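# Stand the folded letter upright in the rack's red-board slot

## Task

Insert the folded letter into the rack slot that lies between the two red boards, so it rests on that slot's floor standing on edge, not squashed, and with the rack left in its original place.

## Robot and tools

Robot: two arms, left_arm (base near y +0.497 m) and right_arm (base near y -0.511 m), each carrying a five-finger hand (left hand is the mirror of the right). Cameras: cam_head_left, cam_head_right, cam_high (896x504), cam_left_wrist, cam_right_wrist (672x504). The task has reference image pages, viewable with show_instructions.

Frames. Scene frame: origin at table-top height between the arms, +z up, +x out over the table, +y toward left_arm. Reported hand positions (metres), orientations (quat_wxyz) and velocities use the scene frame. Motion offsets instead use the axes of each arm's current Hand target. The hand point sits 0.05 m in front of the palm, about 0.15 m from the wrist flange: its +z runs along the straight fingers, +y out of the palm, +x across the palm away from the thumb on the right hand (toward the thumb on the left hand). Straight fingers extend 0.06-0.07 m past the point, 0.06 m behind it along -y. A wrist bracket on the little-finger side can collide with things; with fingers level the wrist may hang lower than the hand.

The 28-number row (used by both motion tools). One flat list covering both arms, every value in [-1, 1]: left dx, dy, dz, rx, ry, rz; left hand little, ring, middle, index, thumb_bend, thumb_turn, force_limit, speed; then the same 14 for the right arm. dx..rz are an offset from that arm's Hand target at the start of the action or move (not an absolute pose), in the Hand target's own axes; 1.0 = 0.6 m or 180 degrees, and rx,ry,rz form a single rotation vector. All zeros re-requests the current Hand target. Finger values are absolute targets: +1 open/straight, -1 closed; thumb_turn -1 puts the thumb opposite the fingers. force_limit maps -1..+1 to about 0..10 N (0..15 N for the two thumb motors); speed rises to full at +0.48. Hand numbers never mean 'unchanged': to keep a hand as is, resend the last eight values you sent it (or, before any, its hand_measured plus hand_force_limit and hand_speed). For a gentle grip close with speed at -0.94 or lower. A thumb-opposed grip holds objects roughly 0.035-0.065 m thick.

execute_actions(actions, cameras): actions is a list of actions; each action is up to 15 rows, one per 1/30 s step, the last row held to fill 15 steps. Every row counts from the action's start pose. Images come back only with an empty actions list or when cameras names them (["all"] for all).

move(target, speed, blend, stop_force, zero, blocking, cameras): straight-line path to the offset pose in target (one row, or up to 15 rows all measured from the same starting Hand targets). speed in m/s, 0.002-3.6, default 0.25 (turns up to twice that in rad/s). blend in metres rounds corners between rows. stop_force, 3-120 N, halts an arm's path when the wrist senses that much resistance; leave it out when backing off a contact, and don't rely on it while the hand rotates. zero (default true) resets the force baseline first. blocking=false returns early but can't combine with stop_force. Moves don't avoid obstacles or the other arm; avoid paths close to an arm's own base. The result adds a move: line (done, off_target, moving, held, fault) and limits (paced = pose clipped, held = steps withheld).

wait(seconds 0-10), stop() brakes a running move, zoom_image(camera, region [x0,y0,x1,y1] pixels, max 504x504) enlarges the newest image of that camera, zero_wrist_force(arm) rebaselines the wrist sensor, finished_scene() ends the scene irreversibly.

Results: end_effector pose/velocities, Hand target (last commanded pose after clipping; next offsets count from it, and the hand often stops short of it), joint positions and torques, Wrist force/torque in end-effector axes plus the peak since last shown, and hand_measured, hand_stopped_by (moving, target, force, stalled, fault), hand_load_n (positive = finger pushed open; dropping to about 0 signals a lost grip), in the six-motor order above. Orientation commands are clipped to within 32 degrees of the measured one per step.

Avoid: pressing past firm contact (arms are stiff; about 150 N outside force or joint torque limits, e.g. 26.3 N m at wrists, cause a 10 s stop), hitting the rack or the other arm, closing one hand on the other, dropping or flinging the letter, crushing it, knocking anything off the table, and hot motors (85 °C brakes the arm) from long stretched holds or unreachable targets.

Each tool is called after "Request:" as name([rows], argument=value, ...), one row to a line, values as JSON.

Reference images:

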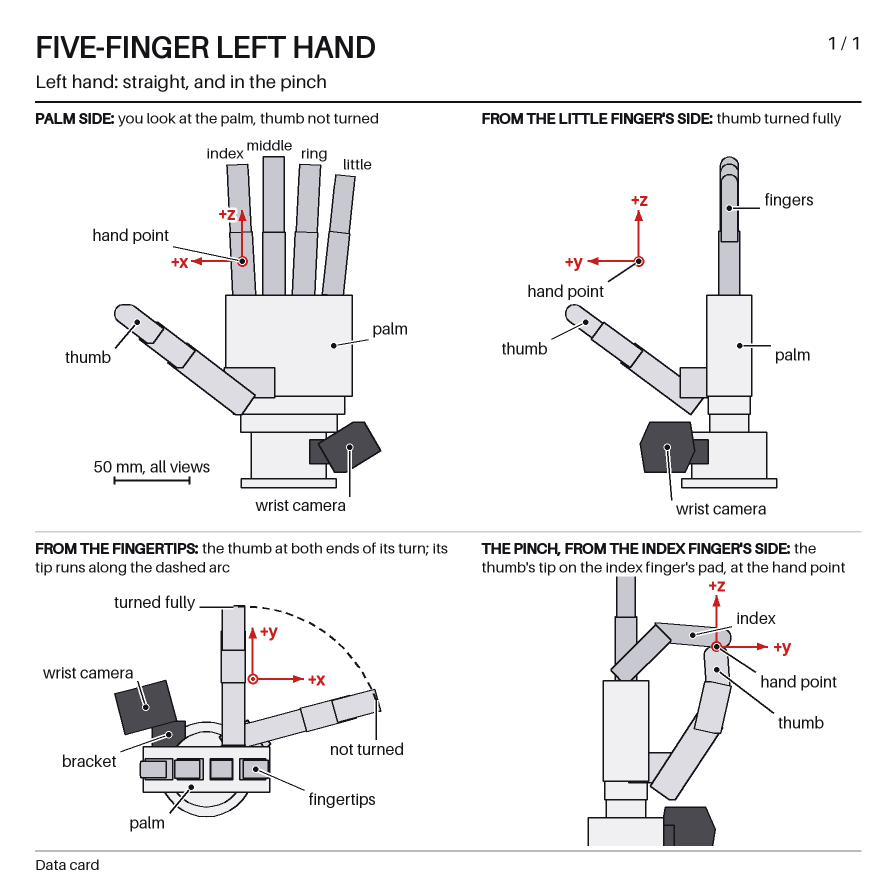

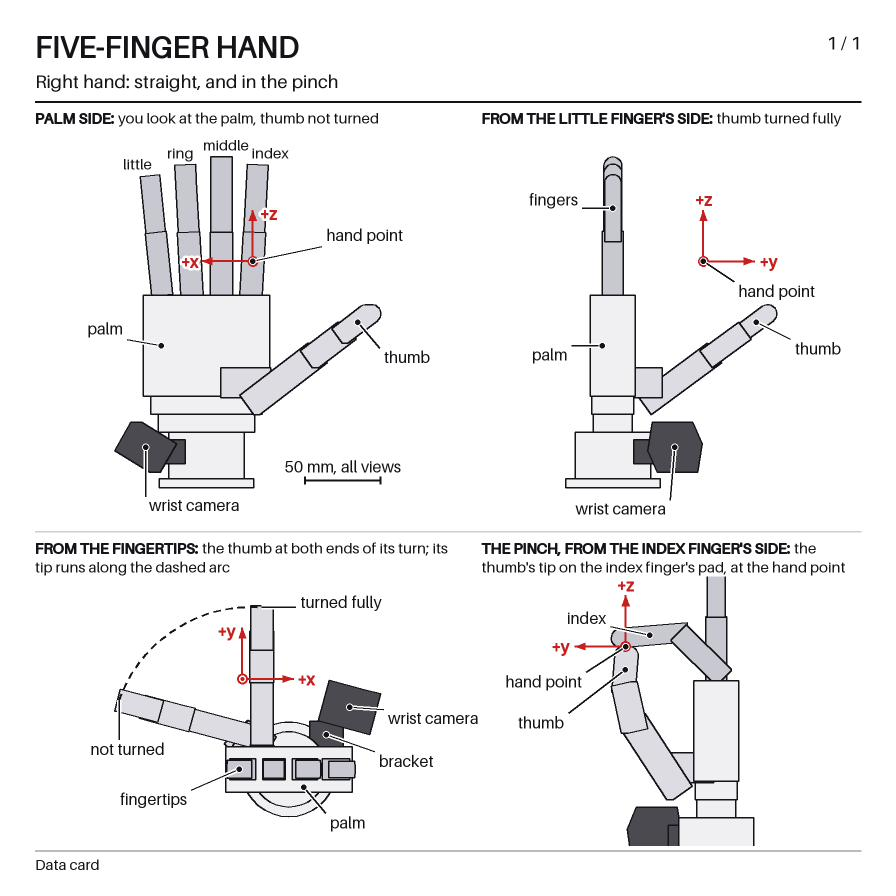

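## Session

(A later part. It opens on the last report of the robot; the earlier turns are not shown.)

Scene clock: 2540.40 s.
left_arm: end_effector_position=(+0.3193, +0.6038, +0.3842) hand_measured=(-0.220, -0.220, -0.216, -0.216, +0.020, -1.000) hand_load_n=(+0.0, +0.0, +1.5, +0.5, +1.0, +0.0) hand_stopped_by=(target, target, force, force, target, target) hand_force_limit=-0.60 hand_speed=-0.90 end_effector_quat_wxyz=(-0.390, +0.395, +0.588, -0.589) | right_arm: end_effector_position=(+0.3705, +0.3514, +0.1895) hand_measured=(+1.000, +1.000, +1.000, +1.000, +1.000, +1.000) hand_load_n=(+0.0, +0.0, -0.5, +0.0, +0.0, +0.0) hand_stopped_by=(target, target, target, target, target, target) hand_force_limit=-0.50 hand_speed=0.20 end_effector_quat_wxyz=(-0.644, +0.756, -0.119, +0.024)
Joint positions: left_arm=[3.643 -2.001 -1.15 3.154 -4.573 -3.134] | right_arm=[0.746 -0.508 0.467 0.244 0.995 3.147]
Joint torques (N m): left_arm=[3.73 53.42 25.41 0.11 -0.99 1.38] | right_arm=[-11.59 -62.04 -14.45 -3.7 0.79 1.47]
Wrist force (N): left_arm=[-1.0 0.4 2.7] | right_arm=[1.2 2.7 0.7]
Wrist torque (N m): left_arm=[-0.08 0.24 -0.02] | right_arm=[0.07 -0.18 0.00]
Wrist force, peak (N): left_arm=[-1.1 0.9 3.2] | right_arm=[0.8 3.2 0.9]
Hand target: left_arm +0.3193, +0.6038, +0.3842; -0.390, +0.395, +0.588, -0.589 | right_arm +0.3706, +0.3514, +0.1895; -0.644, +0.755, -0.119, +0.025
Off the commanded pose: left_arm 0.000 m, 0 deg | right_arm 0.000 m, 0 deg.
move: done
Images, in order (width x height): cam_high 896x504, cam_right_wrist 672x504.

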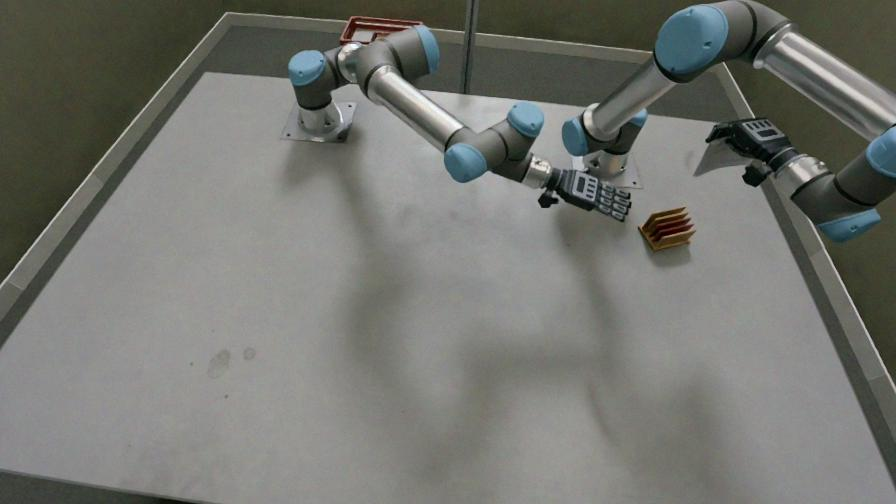

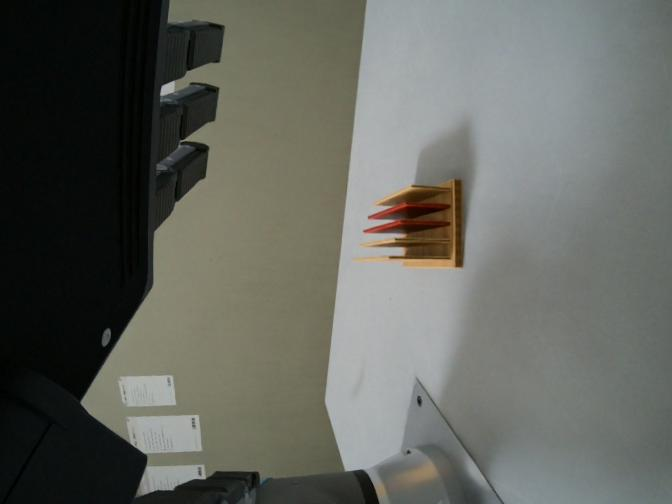

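Request:
move(target=[0,0.2567,0,0,0,0,-0.22,-0.22,-0.24,-0.24,0.02,-1,-0.6,-0.9,0,0,0,0,0,0,1,1,1,1,1,1,-0.5,0.2], speed=0.12, cameras=["cam_right_wrist","cam_high","cam_left_wrist"])

Scene clock: 2614.27 s.
left_arm: end_effector_position=(+0.3201, +0.6029, +0.2302) hand_measured=(-0.220, -0.220, -0.216, -0.216, +0.020, -1.000) hand_load_n=(+0.0, +0.0, +1.0, +0.5, +1.0, +0.0) hand_stopped_by=(target, target, force, force, target, target) hand_force_limit=-0.60 hand_speed=-0.90 end_effector_quat_wxyz=(-0.390, +0.395, +0.588, -0.589) | right_arm: end_effector_position=(+0.3706, +0.3514, +0.1895) hand_measured=(+1.000, +1.000, +1.000, +1.000, +1.000, +1.000) hand_load_n=(+0.0, +0.0, +0.0, +0.0, +0.0, -0.5) hand_stopped_by=(target, target, target, target, target, target) hand_force_limit=-0.50 hand_speed=0.20 end_effector_quat_wxyz=(-0.644, +0.755, -0.119, +0.025)
Joint positions: left_arm=[3.641 -2.074 -1.442 3.519 -4.575 -3.134] | right_arm=[0.746 -0.508 0.467 0.244 0.995 3.147]
Joint torques (N m): left_arm=[-5.14 55.59 20.74 -0.6 -0.4 -0.26] | right_arm=[-11.59 -67.14 -10.32 -2.83 2.34 1.09]
Wrist force (N): left_arm=[-1.0 0.4 2.6] | right_arm=[1.1 2.7 0.8]
Wrist torque (N m): left_arm=[-0.09 0.23 0.00] | right_arm=[0.06 -0.18 -0.02]
Wrist force, peak (N): left_arm=[-0.9 0.8 3.4] | right_arm=[1.3 3.0 0.9]
Hand target: left_arm +0.3201, +0.6030, +0.2302; -0.390, +0.395, +0.588, -0.589 | right_arm +0.3706, +0.3514, +0.1895; -0.644, +0.755, -0.119, +0.025
Off the commanded pose: left_arm 0.000 m, 0 deg | right_arm 0.000 m, 0 deg.
move: done
Images, in order (width x height): cam_high 896x504, cam_left_wrist 672x504, cam_right_wrist 672x504.

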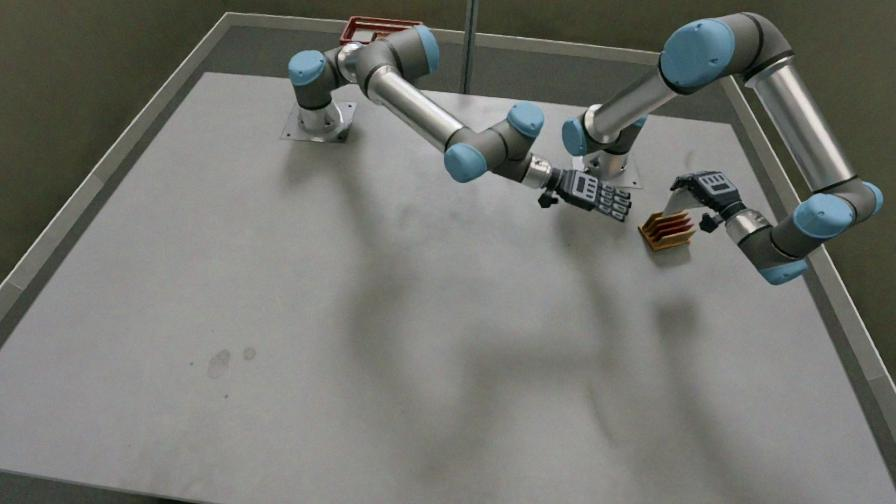

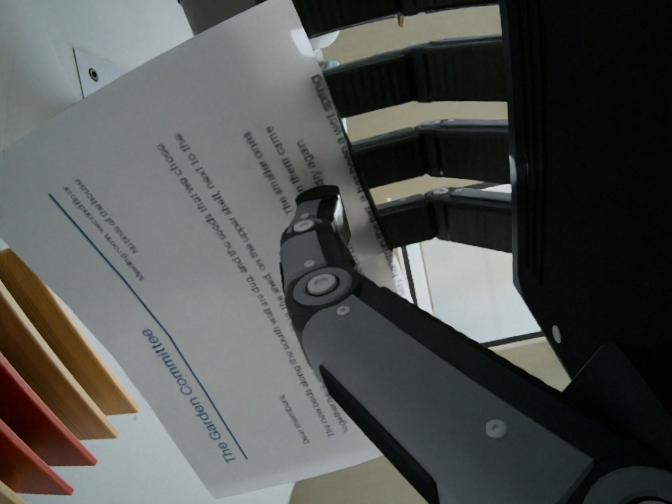

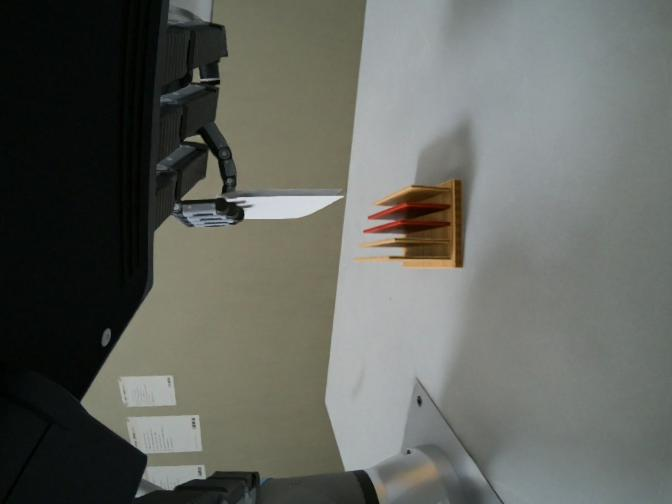

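Request:
zoom_image(camera="cam_right_wrist", region=[200, 110, 480, 290])

Request:
zoom_image(camera="cam_high", region=[600, 150, 780, 290])

Request:
zoom_image(camera="cam_left_wrist", region=[0, 200, 250, 504])

Scaled by 1.800 from the camera's 672x504 image, which has a finer 960x720 frame.

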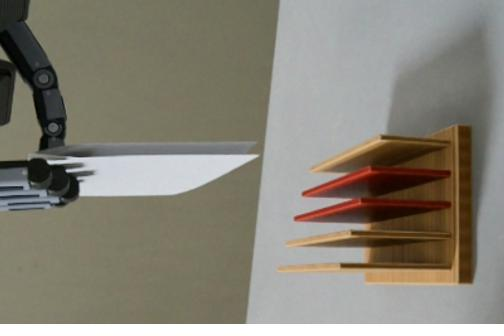

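Scaled by 2.800.

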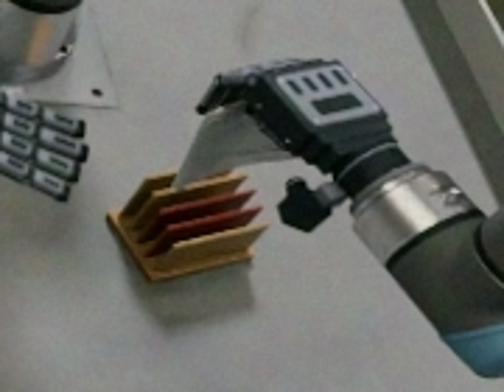

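Scaled by 1.658 from the camera's 672x504 image, which has a finer 960x720 frame.

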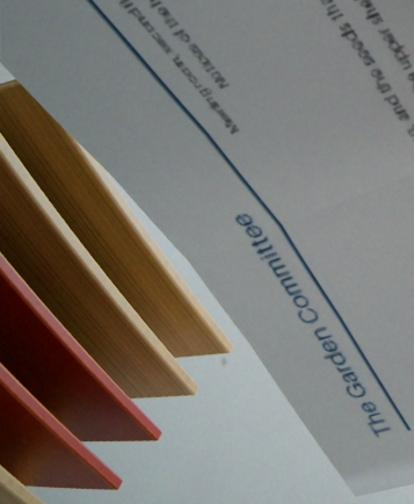

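Request:
move(target=[0.1102,0.0333,0.0368,0,0,0,-0.22,-0.22,-0.24,-0.24,0.02,-1,-0.6,-0.9,0,0,0,0,0,0,1,1,1,1,1,1,-0.5,0.2], speed=0.1, cameras=["cam_right_wrist","cam_high","cam_left_wrist"])

Request:
zoom_image(camera="cam_right_wrist", region=[200, 110, 480, 290])

Request:
zoom_image(camera="cam_left_wrist", region=[0, 100, 250, 504])

Scene clock: 2692.77 s.
left_arm: end_effector_position=(+0.2745, +0.6554, +0.2098) hand_measured=(-0.220, -0.220, -0.216, -0.216, +0.020, -1.000) hand_load_n=(+0.0, +0.0, +1.5, +0.5, +1.5, +0.0) hand_stopped_by=(target, target, force, force, target, target) hand_force_limit=-0.60 hand_speed=-0.90 end_effector_quat_wxyz=(-0.390, +0.395, +0.588, -0.589) | right_arm: end_effector_position=(+0.3706, +0.3514, +0.1895) hand_measured=(+1.000, +1.000, +1.000, +1.000, +1.000, +1.000) hand_load_n=(+0.0, +0.0, +0.0, +0.0, +0.0, +0.0) hand_stopped_by=(target, target, target, target, target, target) hand_force_limit=-0.50 hand_speed=0.20 end_effector_quat_wxyz=(-0.644, +0.755, -0.119, +0.025)
Joint positions: left_arm=[3.765 -2.039 -1.553 3.596 -4.451 -3.134] | right_arm=[0.746 -0.508 0.467 0.244 0.995 3.147]
Joint torques (N m): left_arm=[2.54 27.3 23.37 -2.82 0.2 1.39] | right_arm=[-7.72 -64.57 -10.86 0.85 2.14 1.62]
Wrist force (N): left_arm=[-1.2 0.6 2.7] | right_arm=[1.3 2.7 0.7]
Wrist torque (N m): left_arm=[-0.05 0.29 -0.08] | right_arm=[0.07 -0.19 -0.02]
Wrist force, peak (N): left_arm=[-0.8 0.7 3.3] | right_arm=[1.3 3.2 0.6]
Hand target: left_arm +0.2745, +0.6554, +0.2097; -0.390, +0.395, +0.588, -0.589 | right_arm +0.3706, +0.3514, +0.1895; -0.644, +0.755, -0.119, +0.025
Off the commanded pose: left_arm 0.000 m, 0 deg | right_arm 0.000 m, 0 deg.
move: done
Images, in order (width x height): cam_high 896x504, cam_left_wrist 672x504, cam_right_wrist 672x504.

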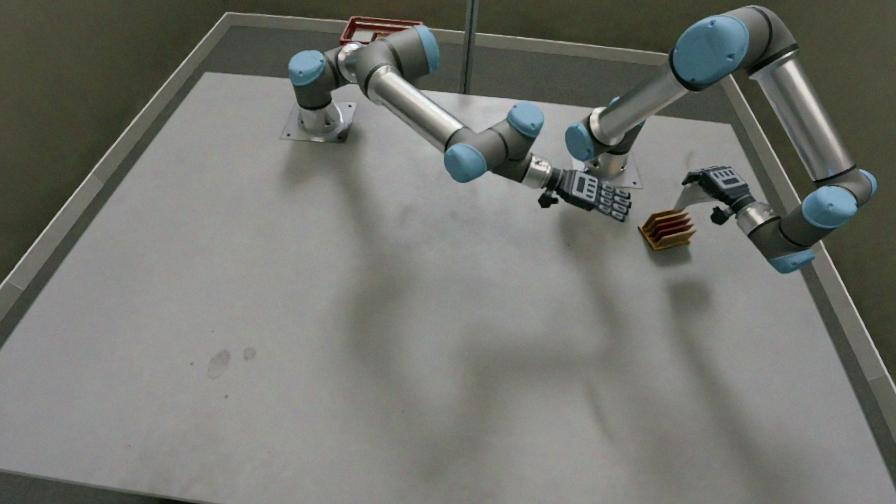

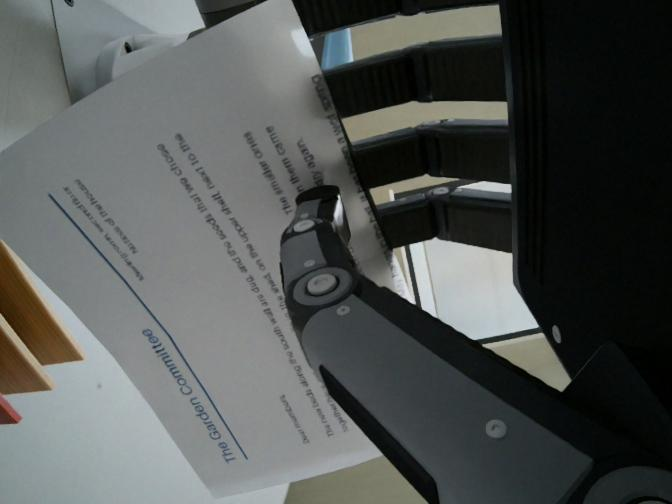

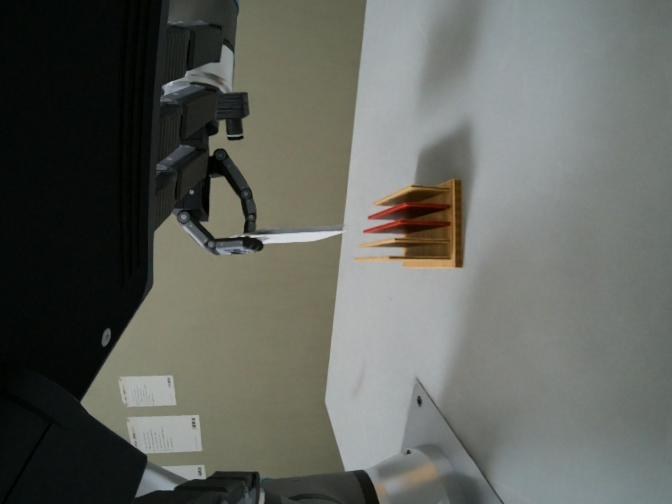

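Scaled by 1.800 from the camera's 672x504 image, which has a finer 960x720 frame.

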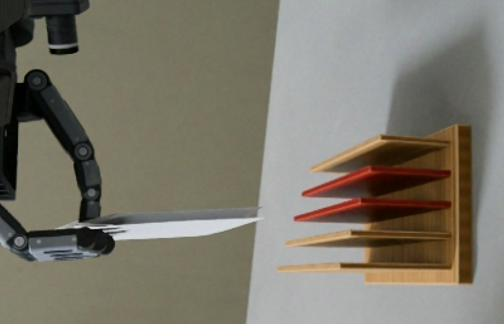

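Scaled by 1.248 from the camera's 672x504 image, which has a finer 960x720 frame.

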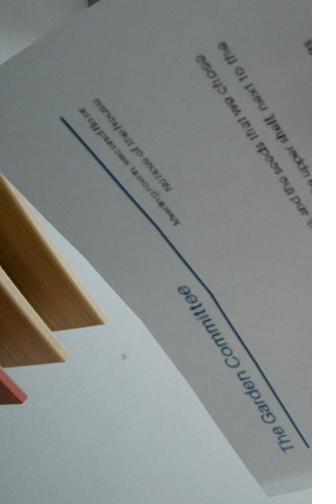

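Request:
zoom_image(camera="cam_right_wrist", region=[220, 200, 360, 270])

Request:
zoom_image(camera="cam_high", region=[630, 150, 750, 260])

Scaled by 3.600 from the camera's 672x504 image, which has a finer 960x720 frame.

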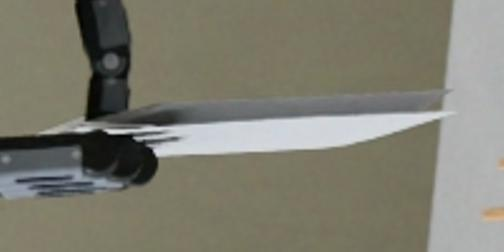

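Scaled by 4.200.

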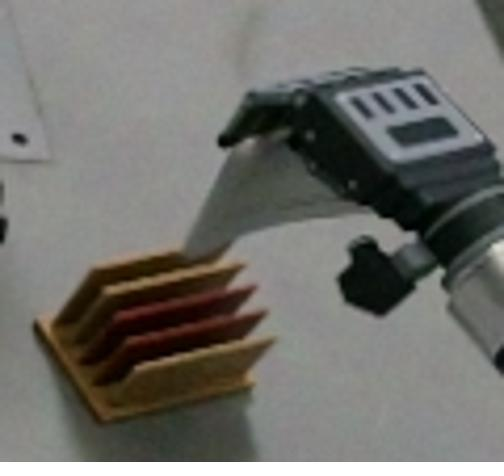

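Request:
move(target=[0,0.0533,0,0,0,0,-0.22,-0.22,-0.24,-0.24,0.02,-1,-0.6,-0.9,0,0,0,0,0,0,1,1,1,1,1,1,-0.5,0.2], speed=0.08, cameras=["cam_right_wrist","cam_high","cam_left_wrist"])

Request:
zoom_image(camera="cam_right_wrist", region=[240, 140, 480, 290])

Request:
zoom_image(camera="cam_high", region=[630, 150, 750, 260])

Scene clock: 2766.77 s.
left_arm: end_effector_position=(+0.2746, +0.6552, +0.1777) hand_measured=(-0.220, -0.220, -0.216, -0.216, +0.020, -1.000) hand_load_n=(+0.0, +0.0, +1.5, +0.5, +1.5, +0.0) hand_stopped_by=(target, target, force, force, target, target) hand_force_limit=-0.60 hand_speed=-0.90 end_effector_quat_wxyz=(-0.390, +0.395, +0.588, -0.589) | right_arm: end_effector_position=(+0.3706, +0.3514, +0.1895) hand_measured=(+1.000, +1.000, +1.000, +1.000, +1.000, +1.000) hand_load_n=(+0.0, +0.0, +0.0, +0.0, +0.0, -0.5) hand_stopped_by=(target, target, target, target, target, target) hand_force_limit=-0.50 hand_speed=0.20 end_effector_quat_wxyz=(-0.644, +0.755, -0.119, +0.025)
Joint positions: left_arm=[3.765 -2.075 -1.59 3.668 -4.452 -3.134] | right_arm=[0.746 -0.508 0.467 0.244 0.995 3.147]
Joint torques (N m): left_arm=[-7.7 54.55 25.78 -2.9 -1.3 -1.15] | right_arm=[-4.35 -61.46 -13.76 1 1.91 0.99]
Wrist force (N): left_arm=[-1.3 0.4 2.7] | right_arm=[1.2 2.5 0.7]
Wrist torque (N m): left_arm=[-0.07 0.31 -0.07] | right_arm=[0.05 -0.19 -0.02]
Wrist force, peak (N): left_arm=[-1.0 0.8 3.4] | right_arm=[1.1 3.0 1.0]
Hand target: left_arm +0.2746, +0.6552, +0.1777; -0.390, +0.395, +0.588, -0.589 | right_arm +0.3706, +0.3514, +0.1895; -0.644, +0.755, -0.119, +0.025
Off the commanded pose: left_arm 0.000 m, 0 deg | right_arm 0.000 m, 0 deg.
move: done
Images, in order (width x height): cam_high 896x504, cam_left_wrist 672x504, cam_right_wrist 672x504.

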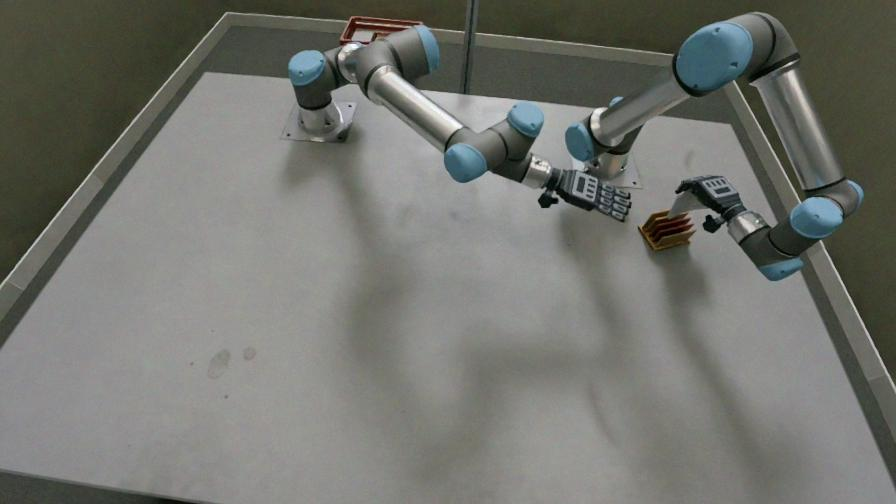

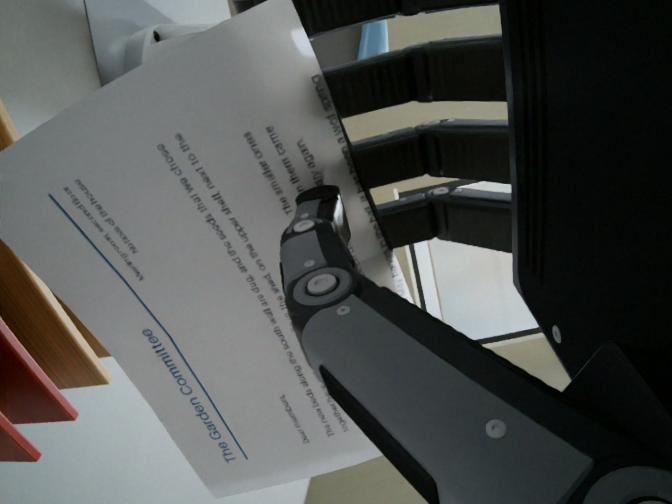

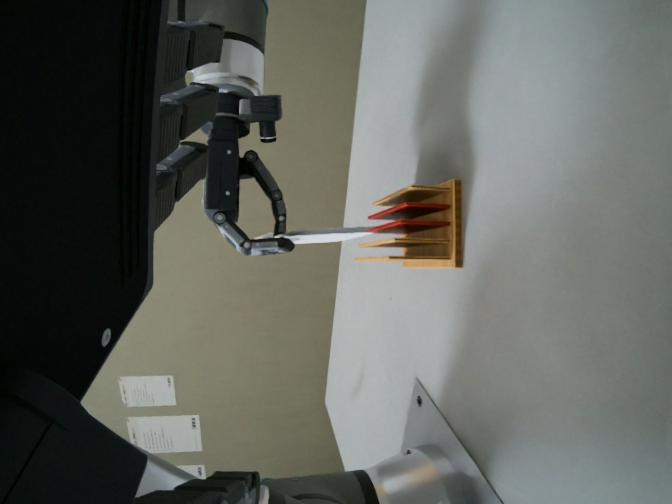

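Scaled by 2.100 from the camera's 672x504 image, which has a finer 960x720 frame.

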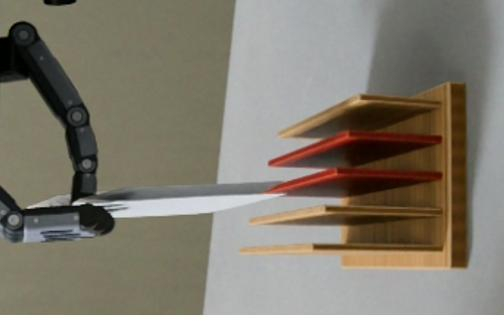

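Scaled by 4.200.

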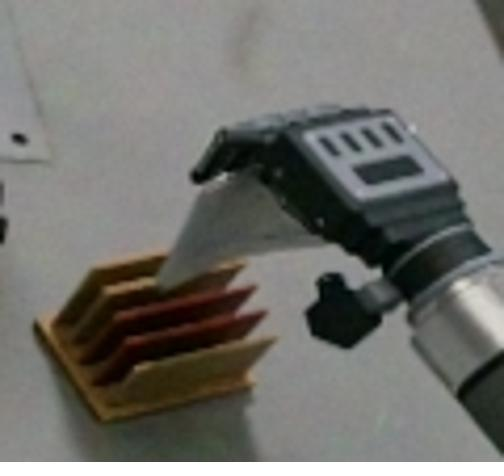

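Request:
execute_actions(actions=[], cameras=["cam_head_left","cam_head_right","cam_high"])

Scene clock: 2799.67 s.
left_arm: end_effector_position=(+0.2746, +0.6552, +0.1777) hand_measured=(-0.220, -0.220, -0.216, -0.216, +0.020, -1.000) hand_load_n=(+0.0, +0.0, +1.5, +0.5, +1.0, +0.0) hand_stopped_by=(target, target, force, force, target, target) hand_force_limit=-0.60 hand_speed=-0.90 end_effector_quat_wxyz=(-0.390, +0.395, +0.588, -0.589) | right_arm: end_effector_position=(+0.3706, +0.3514, +0.1895) hand_measured=(+1.000, +1.000, +1.000, +1.000, +1.000, +1.000) hand_load_n=(+0.0, +0.0, +0.0, +0.0, +0.0, +0.0) hand_stopped_by=(target, target, target, target, target, target) hand_force_limit=-0.50 hand_speed=0.20 end_effector_quat_wxyz=(-0.644, +0.755, -0.119, +0.025)
Joint positions: left_arm=[3.765 -2.075 -1.59 3.668 -4.452 -3.134] | right_arm=[0.746 -0.508 0.467 0.244 0.995 3.147]
Joint velocities: within noise
Joint torques (N m): left_arm=[-6.9 53.72 25.46 -0.38 1.03 1.55] | right_arm=[-2.14 -59.11 -14.2 0.79 1.7 0.74]
Motor temperatures (°C): left_arm=[30 31 33 39 34 39] | right_arm=[31 36 32 34 35 39]
Wrist force (N): left_arm=[-1.0 0.5 2.7] | right_arm=[1.1 2.5 0.5]
Wrist torque (N m): left_arm=[-0.05 0.25 -0.04] | right_arm=[0.05 -0.18 -0.03]
Wrist force, peak (N): left_arm=[-1.3 0.8 3.2] | right_arm=[1.5 3.0 0.6]
Hand target: left_arm +0.2746, +0.6552, +0.1777; -0.390, +0.395, +0.588, -0.589 | right_arm +0.3706, +0.3514, +0.1895; -0.644, +0.755, -0.119, +0.025
Off the commanded pose: left_arm 0.000 m, 0 deg | right_arm 0.000 m, 0 deg.
Images, in order (width x height): cam_head_left 896x504, cam_head_right 896x504, cam_high 896x504.

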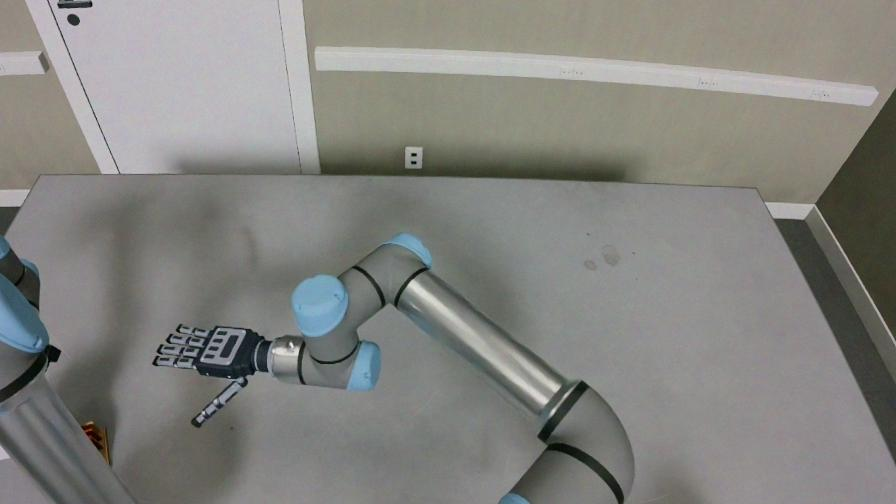

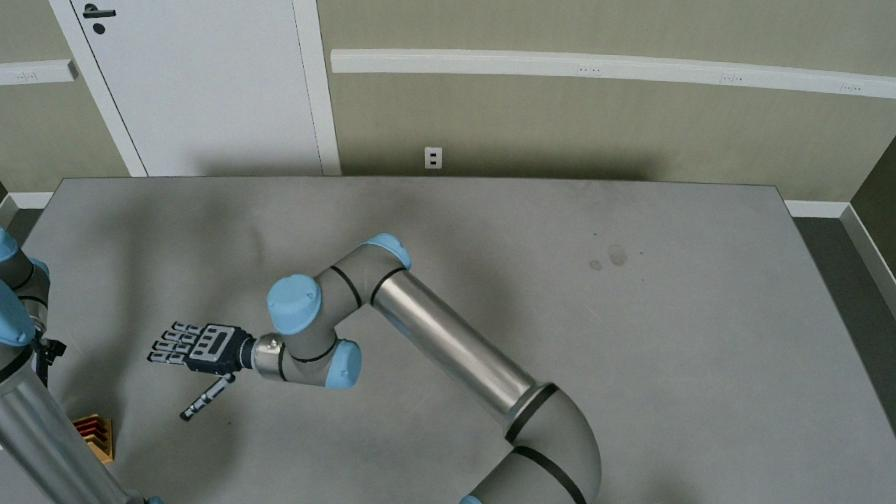

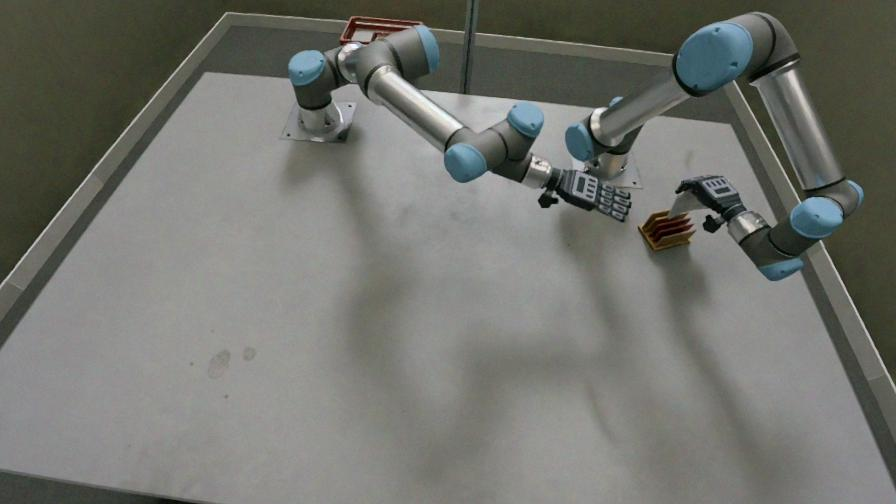

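Request:
move(target=[0,0,0,0,0,0,-0.22,-0.22,-0.24,-0.24,0.02,-1,-0.6,-0.9,0.1205,0.1157,0.0262,0.0592,-0.014,0.0386,1,1,1,1,1,1,-0.5,0.2], speed=0.12, cameras=["cam_right_wrist"])

Request:
zoom_image(camera="cam_right_wrist", region=[200, 130, 480, 330])

Scene clock: 2827.10 s.
left_arm: end_effector_position=(+0.2746, +0.6552, +0.1777) hand_measured=(-0.220, -0.220, -0.216, -0.216, +0.020, -1.000) hand_load_n=(+0.0, +0.0, +1.5, +1.0, +1.0, +0.0) hand_stopped_by=(target, target, force, force, target, target) hand_force_limit=-0.60 hand_speed=-0.90 end_effector_quat_wxyz=(-0.390, +0.395, +0.588, -0.589) | right_arm: end_effector_position=(+0.4336, +0.3413, +0.1105) hand_measured=(+1.000, +1.000, +1.000, +1.000, +1.000, +1.000) hand_load_n=(+0.0, +0.0, +0.0, +0.0, +0.0, -0.5) hand_stopped_by=(target, target, target, target, target, target) hand_force_limit=-0.50 hand_speed=0.20 end_effector_quat_wxyz=(+0.714, -0.684, +0.147, +0.020)
Joint positions: left_arm=[3.765 -2.075 -1.59 3.668 -4.452 -3.134] | right_arm=[0.659 -0.456 0.696 -0.266 0.888 3.398]
Joint torques (N m): left_arm=[-6.68 51.58 25.5 -0.39 0.83 1.55] | right_arm=[9.65 -59.49 -31.38 -3.16 2.56 1.14]
Wrist force (N): left_arm=[-1.1 0.5 2.9] | right_arm=[1.2 2.6 0.5]
Wrist torque (N m): left_arm=[-0.07 0.27 -0.05] | right_arm=[0.03 -0.18 -0.02]
Wrist force, peak (N): left_arm=[-1.2 0.7 3.4] | right_arm=[2.1 3.6 0.2]
Hand target: left_arm +0.2746, +0.6552, +0.1777; -0.390, +0.395, +0.588, -0.589 | right_arm +0.4335, +0.3414, +0.1106; +0.714, -0.684, +0.147, +0.020
Off the commanded pose: left_arm 0.000 m, 0 deg | right_arm 0.000 m, 0 deg.
move: done
Images, in order (width x height): cam_right_wrist 672x504.

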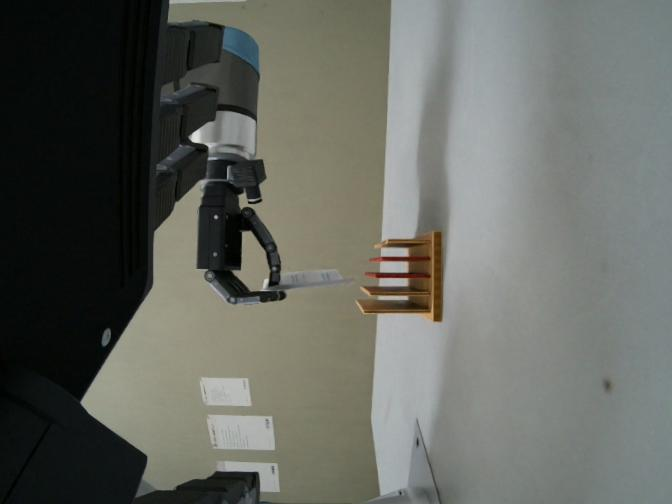

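Scaled by 1.800 from the camera's 672x504 image, which has a finer 960x720 frame.

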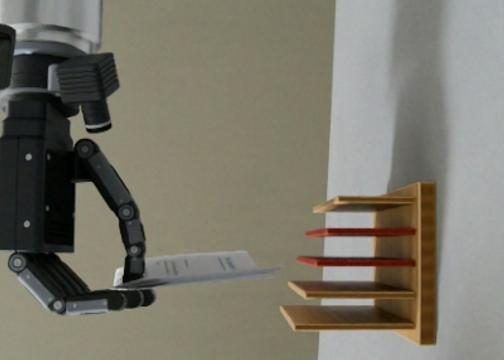

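Request:
zoom_image(camera="cam_right_wrist", region=[255, 225, 455, 330])

Request:
zoom_image(camera="cam_right_wrist", region=[255, 250, 365, 310])

Scaled by 2.520 from the camera's 672x504 image, which has a finer 960x720 frame.

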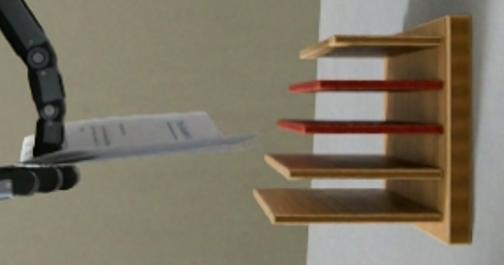

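Scaled by 4.582 from the camera's 672x504 image, which has a finer 960x720 frame.

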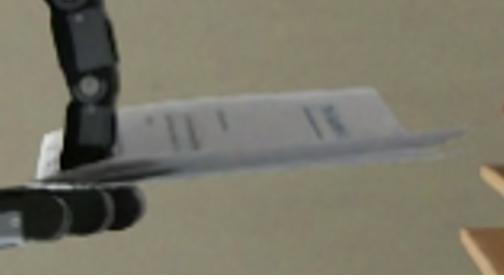

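Request:
move(target=[-0.0333,-0.025,-0.03,0.0444,-0.0278,0.0417,-0.22,-0.22,-0.24,-0.24,0.02,-1,-0.6,-0.9,0,0,0,0,0,0,1,1,1,1,1,1,-0.5,0.2], speed=0.1, cameras=["cam_right_wrist","cam_high","cam_left_wrist"])

Request:
zoom_image(camera="cam_right_wrist", region=[255, 225, 455, 330])

Request:
zoom_image(camera="cam_right_wrist", region=[245, 240, 385, 310])

Request:
zoom_image(camera="cam_high", region=[630, 160, 750, 260])

Scene clock: 2879.37 s.
left_arm: end_effector_position=(+0.2989, +0.6438, +0.1929) hand_measured=(-0.220, -0.220, -0.216, -0.216, +0.020, -1.000) hand_load_n=(+0.0, +0.0, +1.5, +0.5, +1.0, +0.0) hand_stopped_by=(target, target, force, force, target, target) hand_force_limit=-0.60 hand_speed=-0.90 end_effector_quat_wxyz=(+0.351, -0.379, -0.535, +0.669) end_effector_velocity=(+0.000, +0.001, -0.001) end_effector_angular_velocity=(+0.009, -0.004, -0.004) | right_arm: end_effector_position=(+0.4335, +0.3414, +0.1106) hand_measured=(+1.000, +1.000, +1.000, +1.000, +1.000, +1.000) hand_load_n=(+0.0, +0.0, +0.0, -0.5, +0.0, +0.0) hand_stopped_by=(target, target, target, target, target, target) hand_force_limit=-0.50 hand_speed=0.20 end_effector_quat_wxyz=(+0.714, -0.684, +0.147, +0.020)
Joint positions: left_arm=[3.766 -2.182 -1.469 3.507 -4.529 -3.035] | right_arm=[0.659 -0.456 0.695 -0.266 0.888 3.398]
Joint velocities: left_arm=[-0.001 0.003 -0.003 0.008 0.003 -0.005] | right_arm=[within noise]
Joint torques (N m): left_arm=[5.01 57.71 8.41 -0.16 1.89 -1.43] | right_arm=[9.98 -54.7 -30.68 -2.17 2.34 0.79]
Wrist force (N): left_arm=[-0.6 0.4 3.0] | right_arm=[1.2 2.6 0.5]
Wrist torque (N m): left_arm=[-0.09 0.18 0.02] | right_arm=[0.02 -0.18 -0.03]
Wrist force, peak (N): left_arm=[-1.6 0.7 3.2] | right_arm=[1.5 2.8 0.3]
Hand target: left_arm +0.2988, +0.6438, +0.1929; +0.351, -0.379, -0.535, +0.669 | right_arm +0.4335, +0.3414, +0.1106; +0.714, -0.684, +0.147, +0.020
Off the commanded pose: left_arm 0.000 m, 0 deg | right_arm 0.000 m, 0 deg.
move: done
Images, in order (width x height): cam_high 896x504, cam_left_wrist 672x504, cam_right_wrist 672x504.

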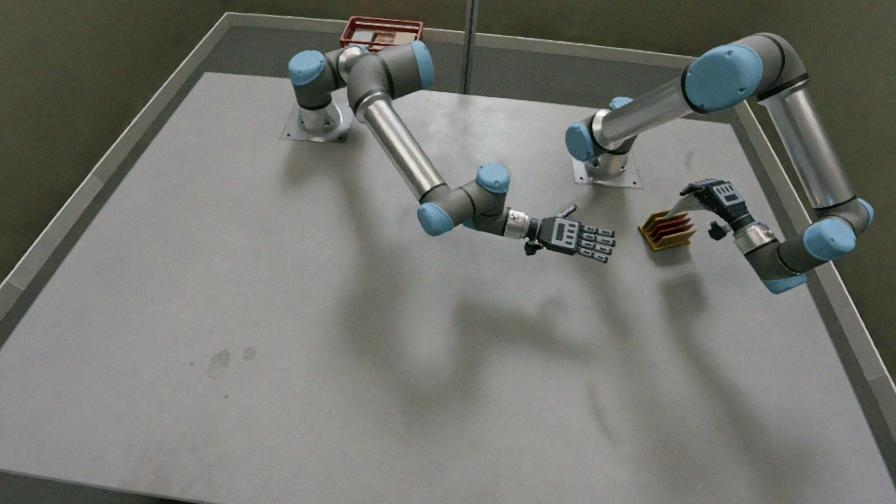

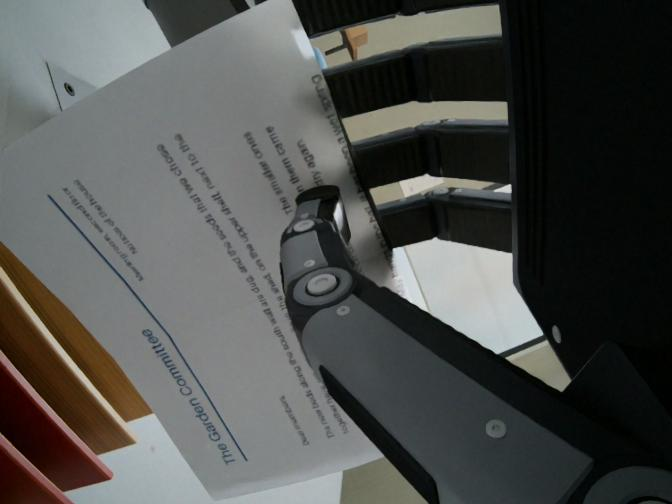

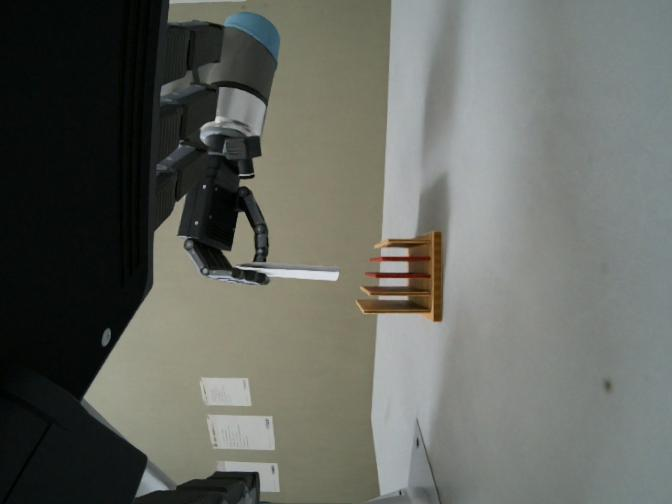

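Scaled by 2.520 from the camera's 672x504 image, which has a finer 960x720 frame.

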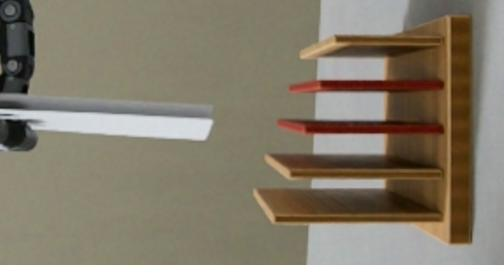

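Scaled by 3.600 from the camera's 672x504 image, which has a finer 960x720 frame.

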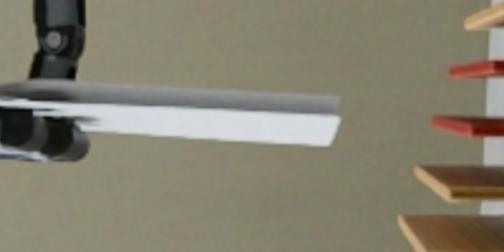

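Scaled by 4.200.

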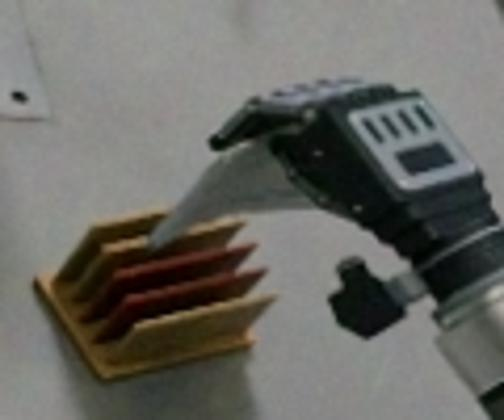

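Request:
zoom_image(camera="cam_right_wrist", region=[235, 250, 345, 295])

Request:
zoom_image(camera="cam_left_wrist", region=[0, 200, 300, 504])

Scaled by 4.582 from the camera's 672x504 image, which has a finer 960x720 frame.

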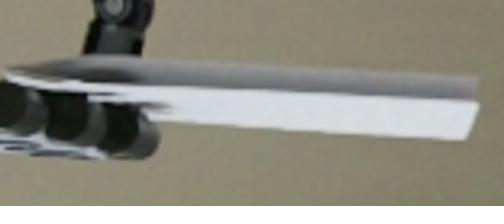

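Scaled by 1.658 from the camera's 672x504 image, which has a finer 960x720 frame.

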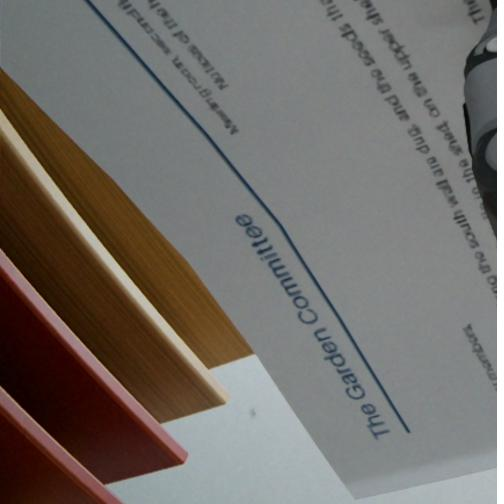

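Request:
zoom_image(camera="cam_right_wrist", region=[350, 225, 450, 325])

Scaled by 5.040 from the camera's 672x504 image, which has a finer 960x720 frame.

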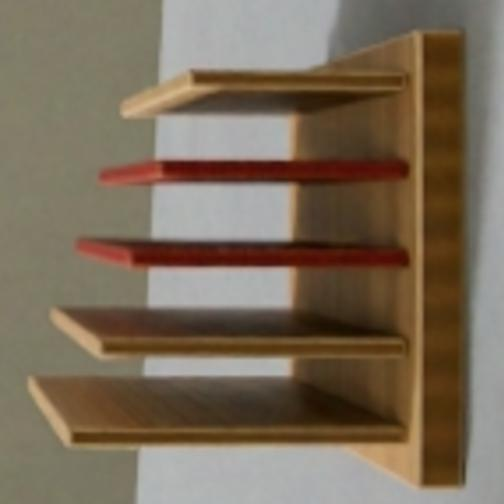

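Request:
move(target=[-0.01,0,-0.0067,-0.0083,-0.0111,0,-0.22,-0.22,-0.24,-0.24,0.02,-1,-0.6,-0.9,0,0,0,0,0,0,1,1,1,1,1,1,-0.5,0.2], speed=0.05, cameras=["cam_right_wrist","cam_high"])

Request:
zoom_image(camera="cam_right_wrist", region=[250, 225, 450, 325])

Request:
zoom_image(camera="cam_right_wrist", region=[235, 250, 345, 295])

Scene clock: 2914.97 s.
left_arm: end_effector_position=(+0.3053, +0.6404, +0.1931) hand_measured=(-0.220, -0.220, -0.216, -0.216, +0.020, -1.000) hand_load_n=(+0.0, +0.0, +1.5, +0.5, +1.0, +0.0) hand_stopped_by=(target, target, force, force, target, target) hand_force_limit=-0.60 hand_speed=-0.90 end_effector_quat_wxyz=(+0.336, -0.371, -0.550, +0.668) end_effector_velocity=(-0.001, +0.002, +0.000) end_effector_angular_velocity=(-0.002, +0.000, -0.006) | right_arm: end_effector_position=(+0.4335, +0.3414, +0.1106) hand_measured=(+1.000, +1.000, +1.000, +1.000, +1.000, +1.000) hand_load_n=(+0.0, +0.0, -0.5, +0.0, +0.0, -0.5) hand_stopped_by=(target, target, target, target, target, target) hand_force_limit=-0.50 hand_speed=0.20 end_effector_quat_wxyz=(+0.714, -0.684, +0.147, +0.020)
Joint positions: left_arm=[3.771 -2.179 -1.457 3.514 -4.562 -3.032] | right_arm=[0.659 -0.456 0.695 -0.266 0.888 3.398]
Joint velocities: left_arm=[0.001 0 0 -0.001 0.007 0.001] | right_arm=[within noise]
Joint torques (N m): left_arm=[-2.09 51.88 9.55 -2.2 1.93 0.68] | right_arm=[9.49 -55.22 -30.75 0.33 1.18 -1.06]
Wrist force (N): left_arm=[-1.2 0.4 2.5] | right_arm=[1.1 2.3 0.4]
Wrist torque (N m): left_arm=[-0.07 0.25 -0.13] | right_arm=[-0.01 -0.15 -0.05]
Wrist force, peak (N): left_arm=[-0.7 0.4 3.4] | right_arm=[1.5 2.7 0.4]
Hand target: left_arm +0.3052, +0.6403, +0.1931; +0.337, -0.371, -0.549, +0.669 | right_arm +0.4335, +0.3414, +0.1106; +0.714, -0.684, +0.147, +0.020
Off the commanded pose: left_arm 0.000 m, 0 deg | right_arm 0.000 m, 0 deg.
move: done
Images, in order (width x height): cam_high 896x504, cam_right_wrist 672x504.

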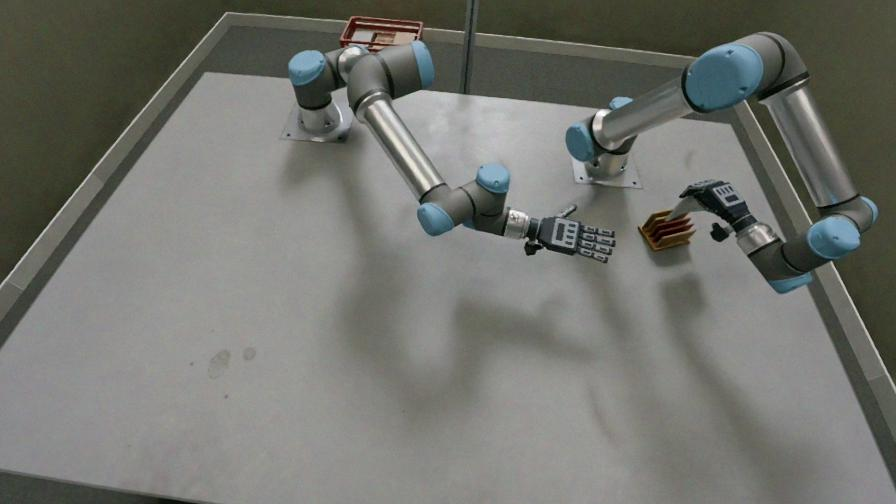

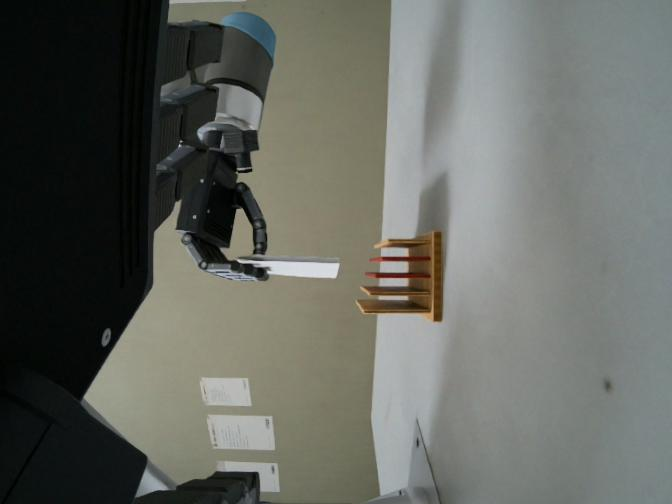

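Scaled by 2.520 from the camera's 672x504 image, which has a finer 960x720 frame.

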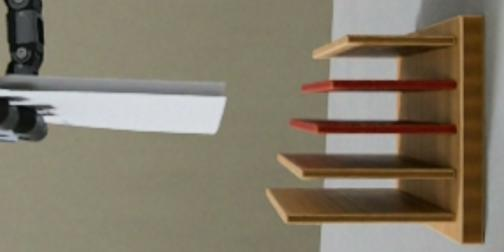

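Scaled by 4.582 from the camera's 672x504 image, which has a finer 960x720 frame.

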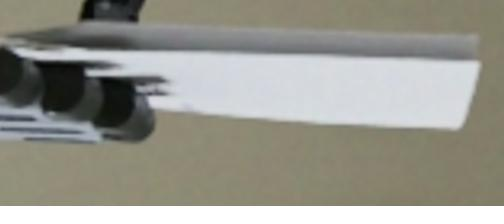

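Request:
zoom_image(camera="cam_high", region=[630, 160, 750, 260])

Scaled by 4.200.

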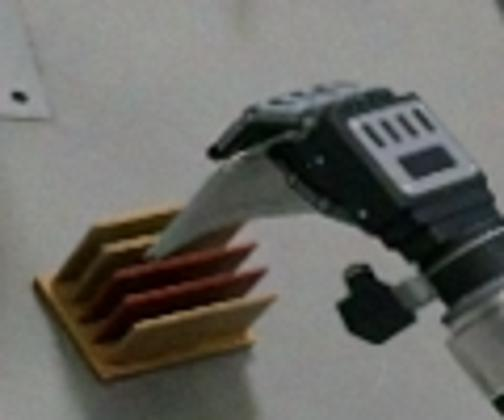

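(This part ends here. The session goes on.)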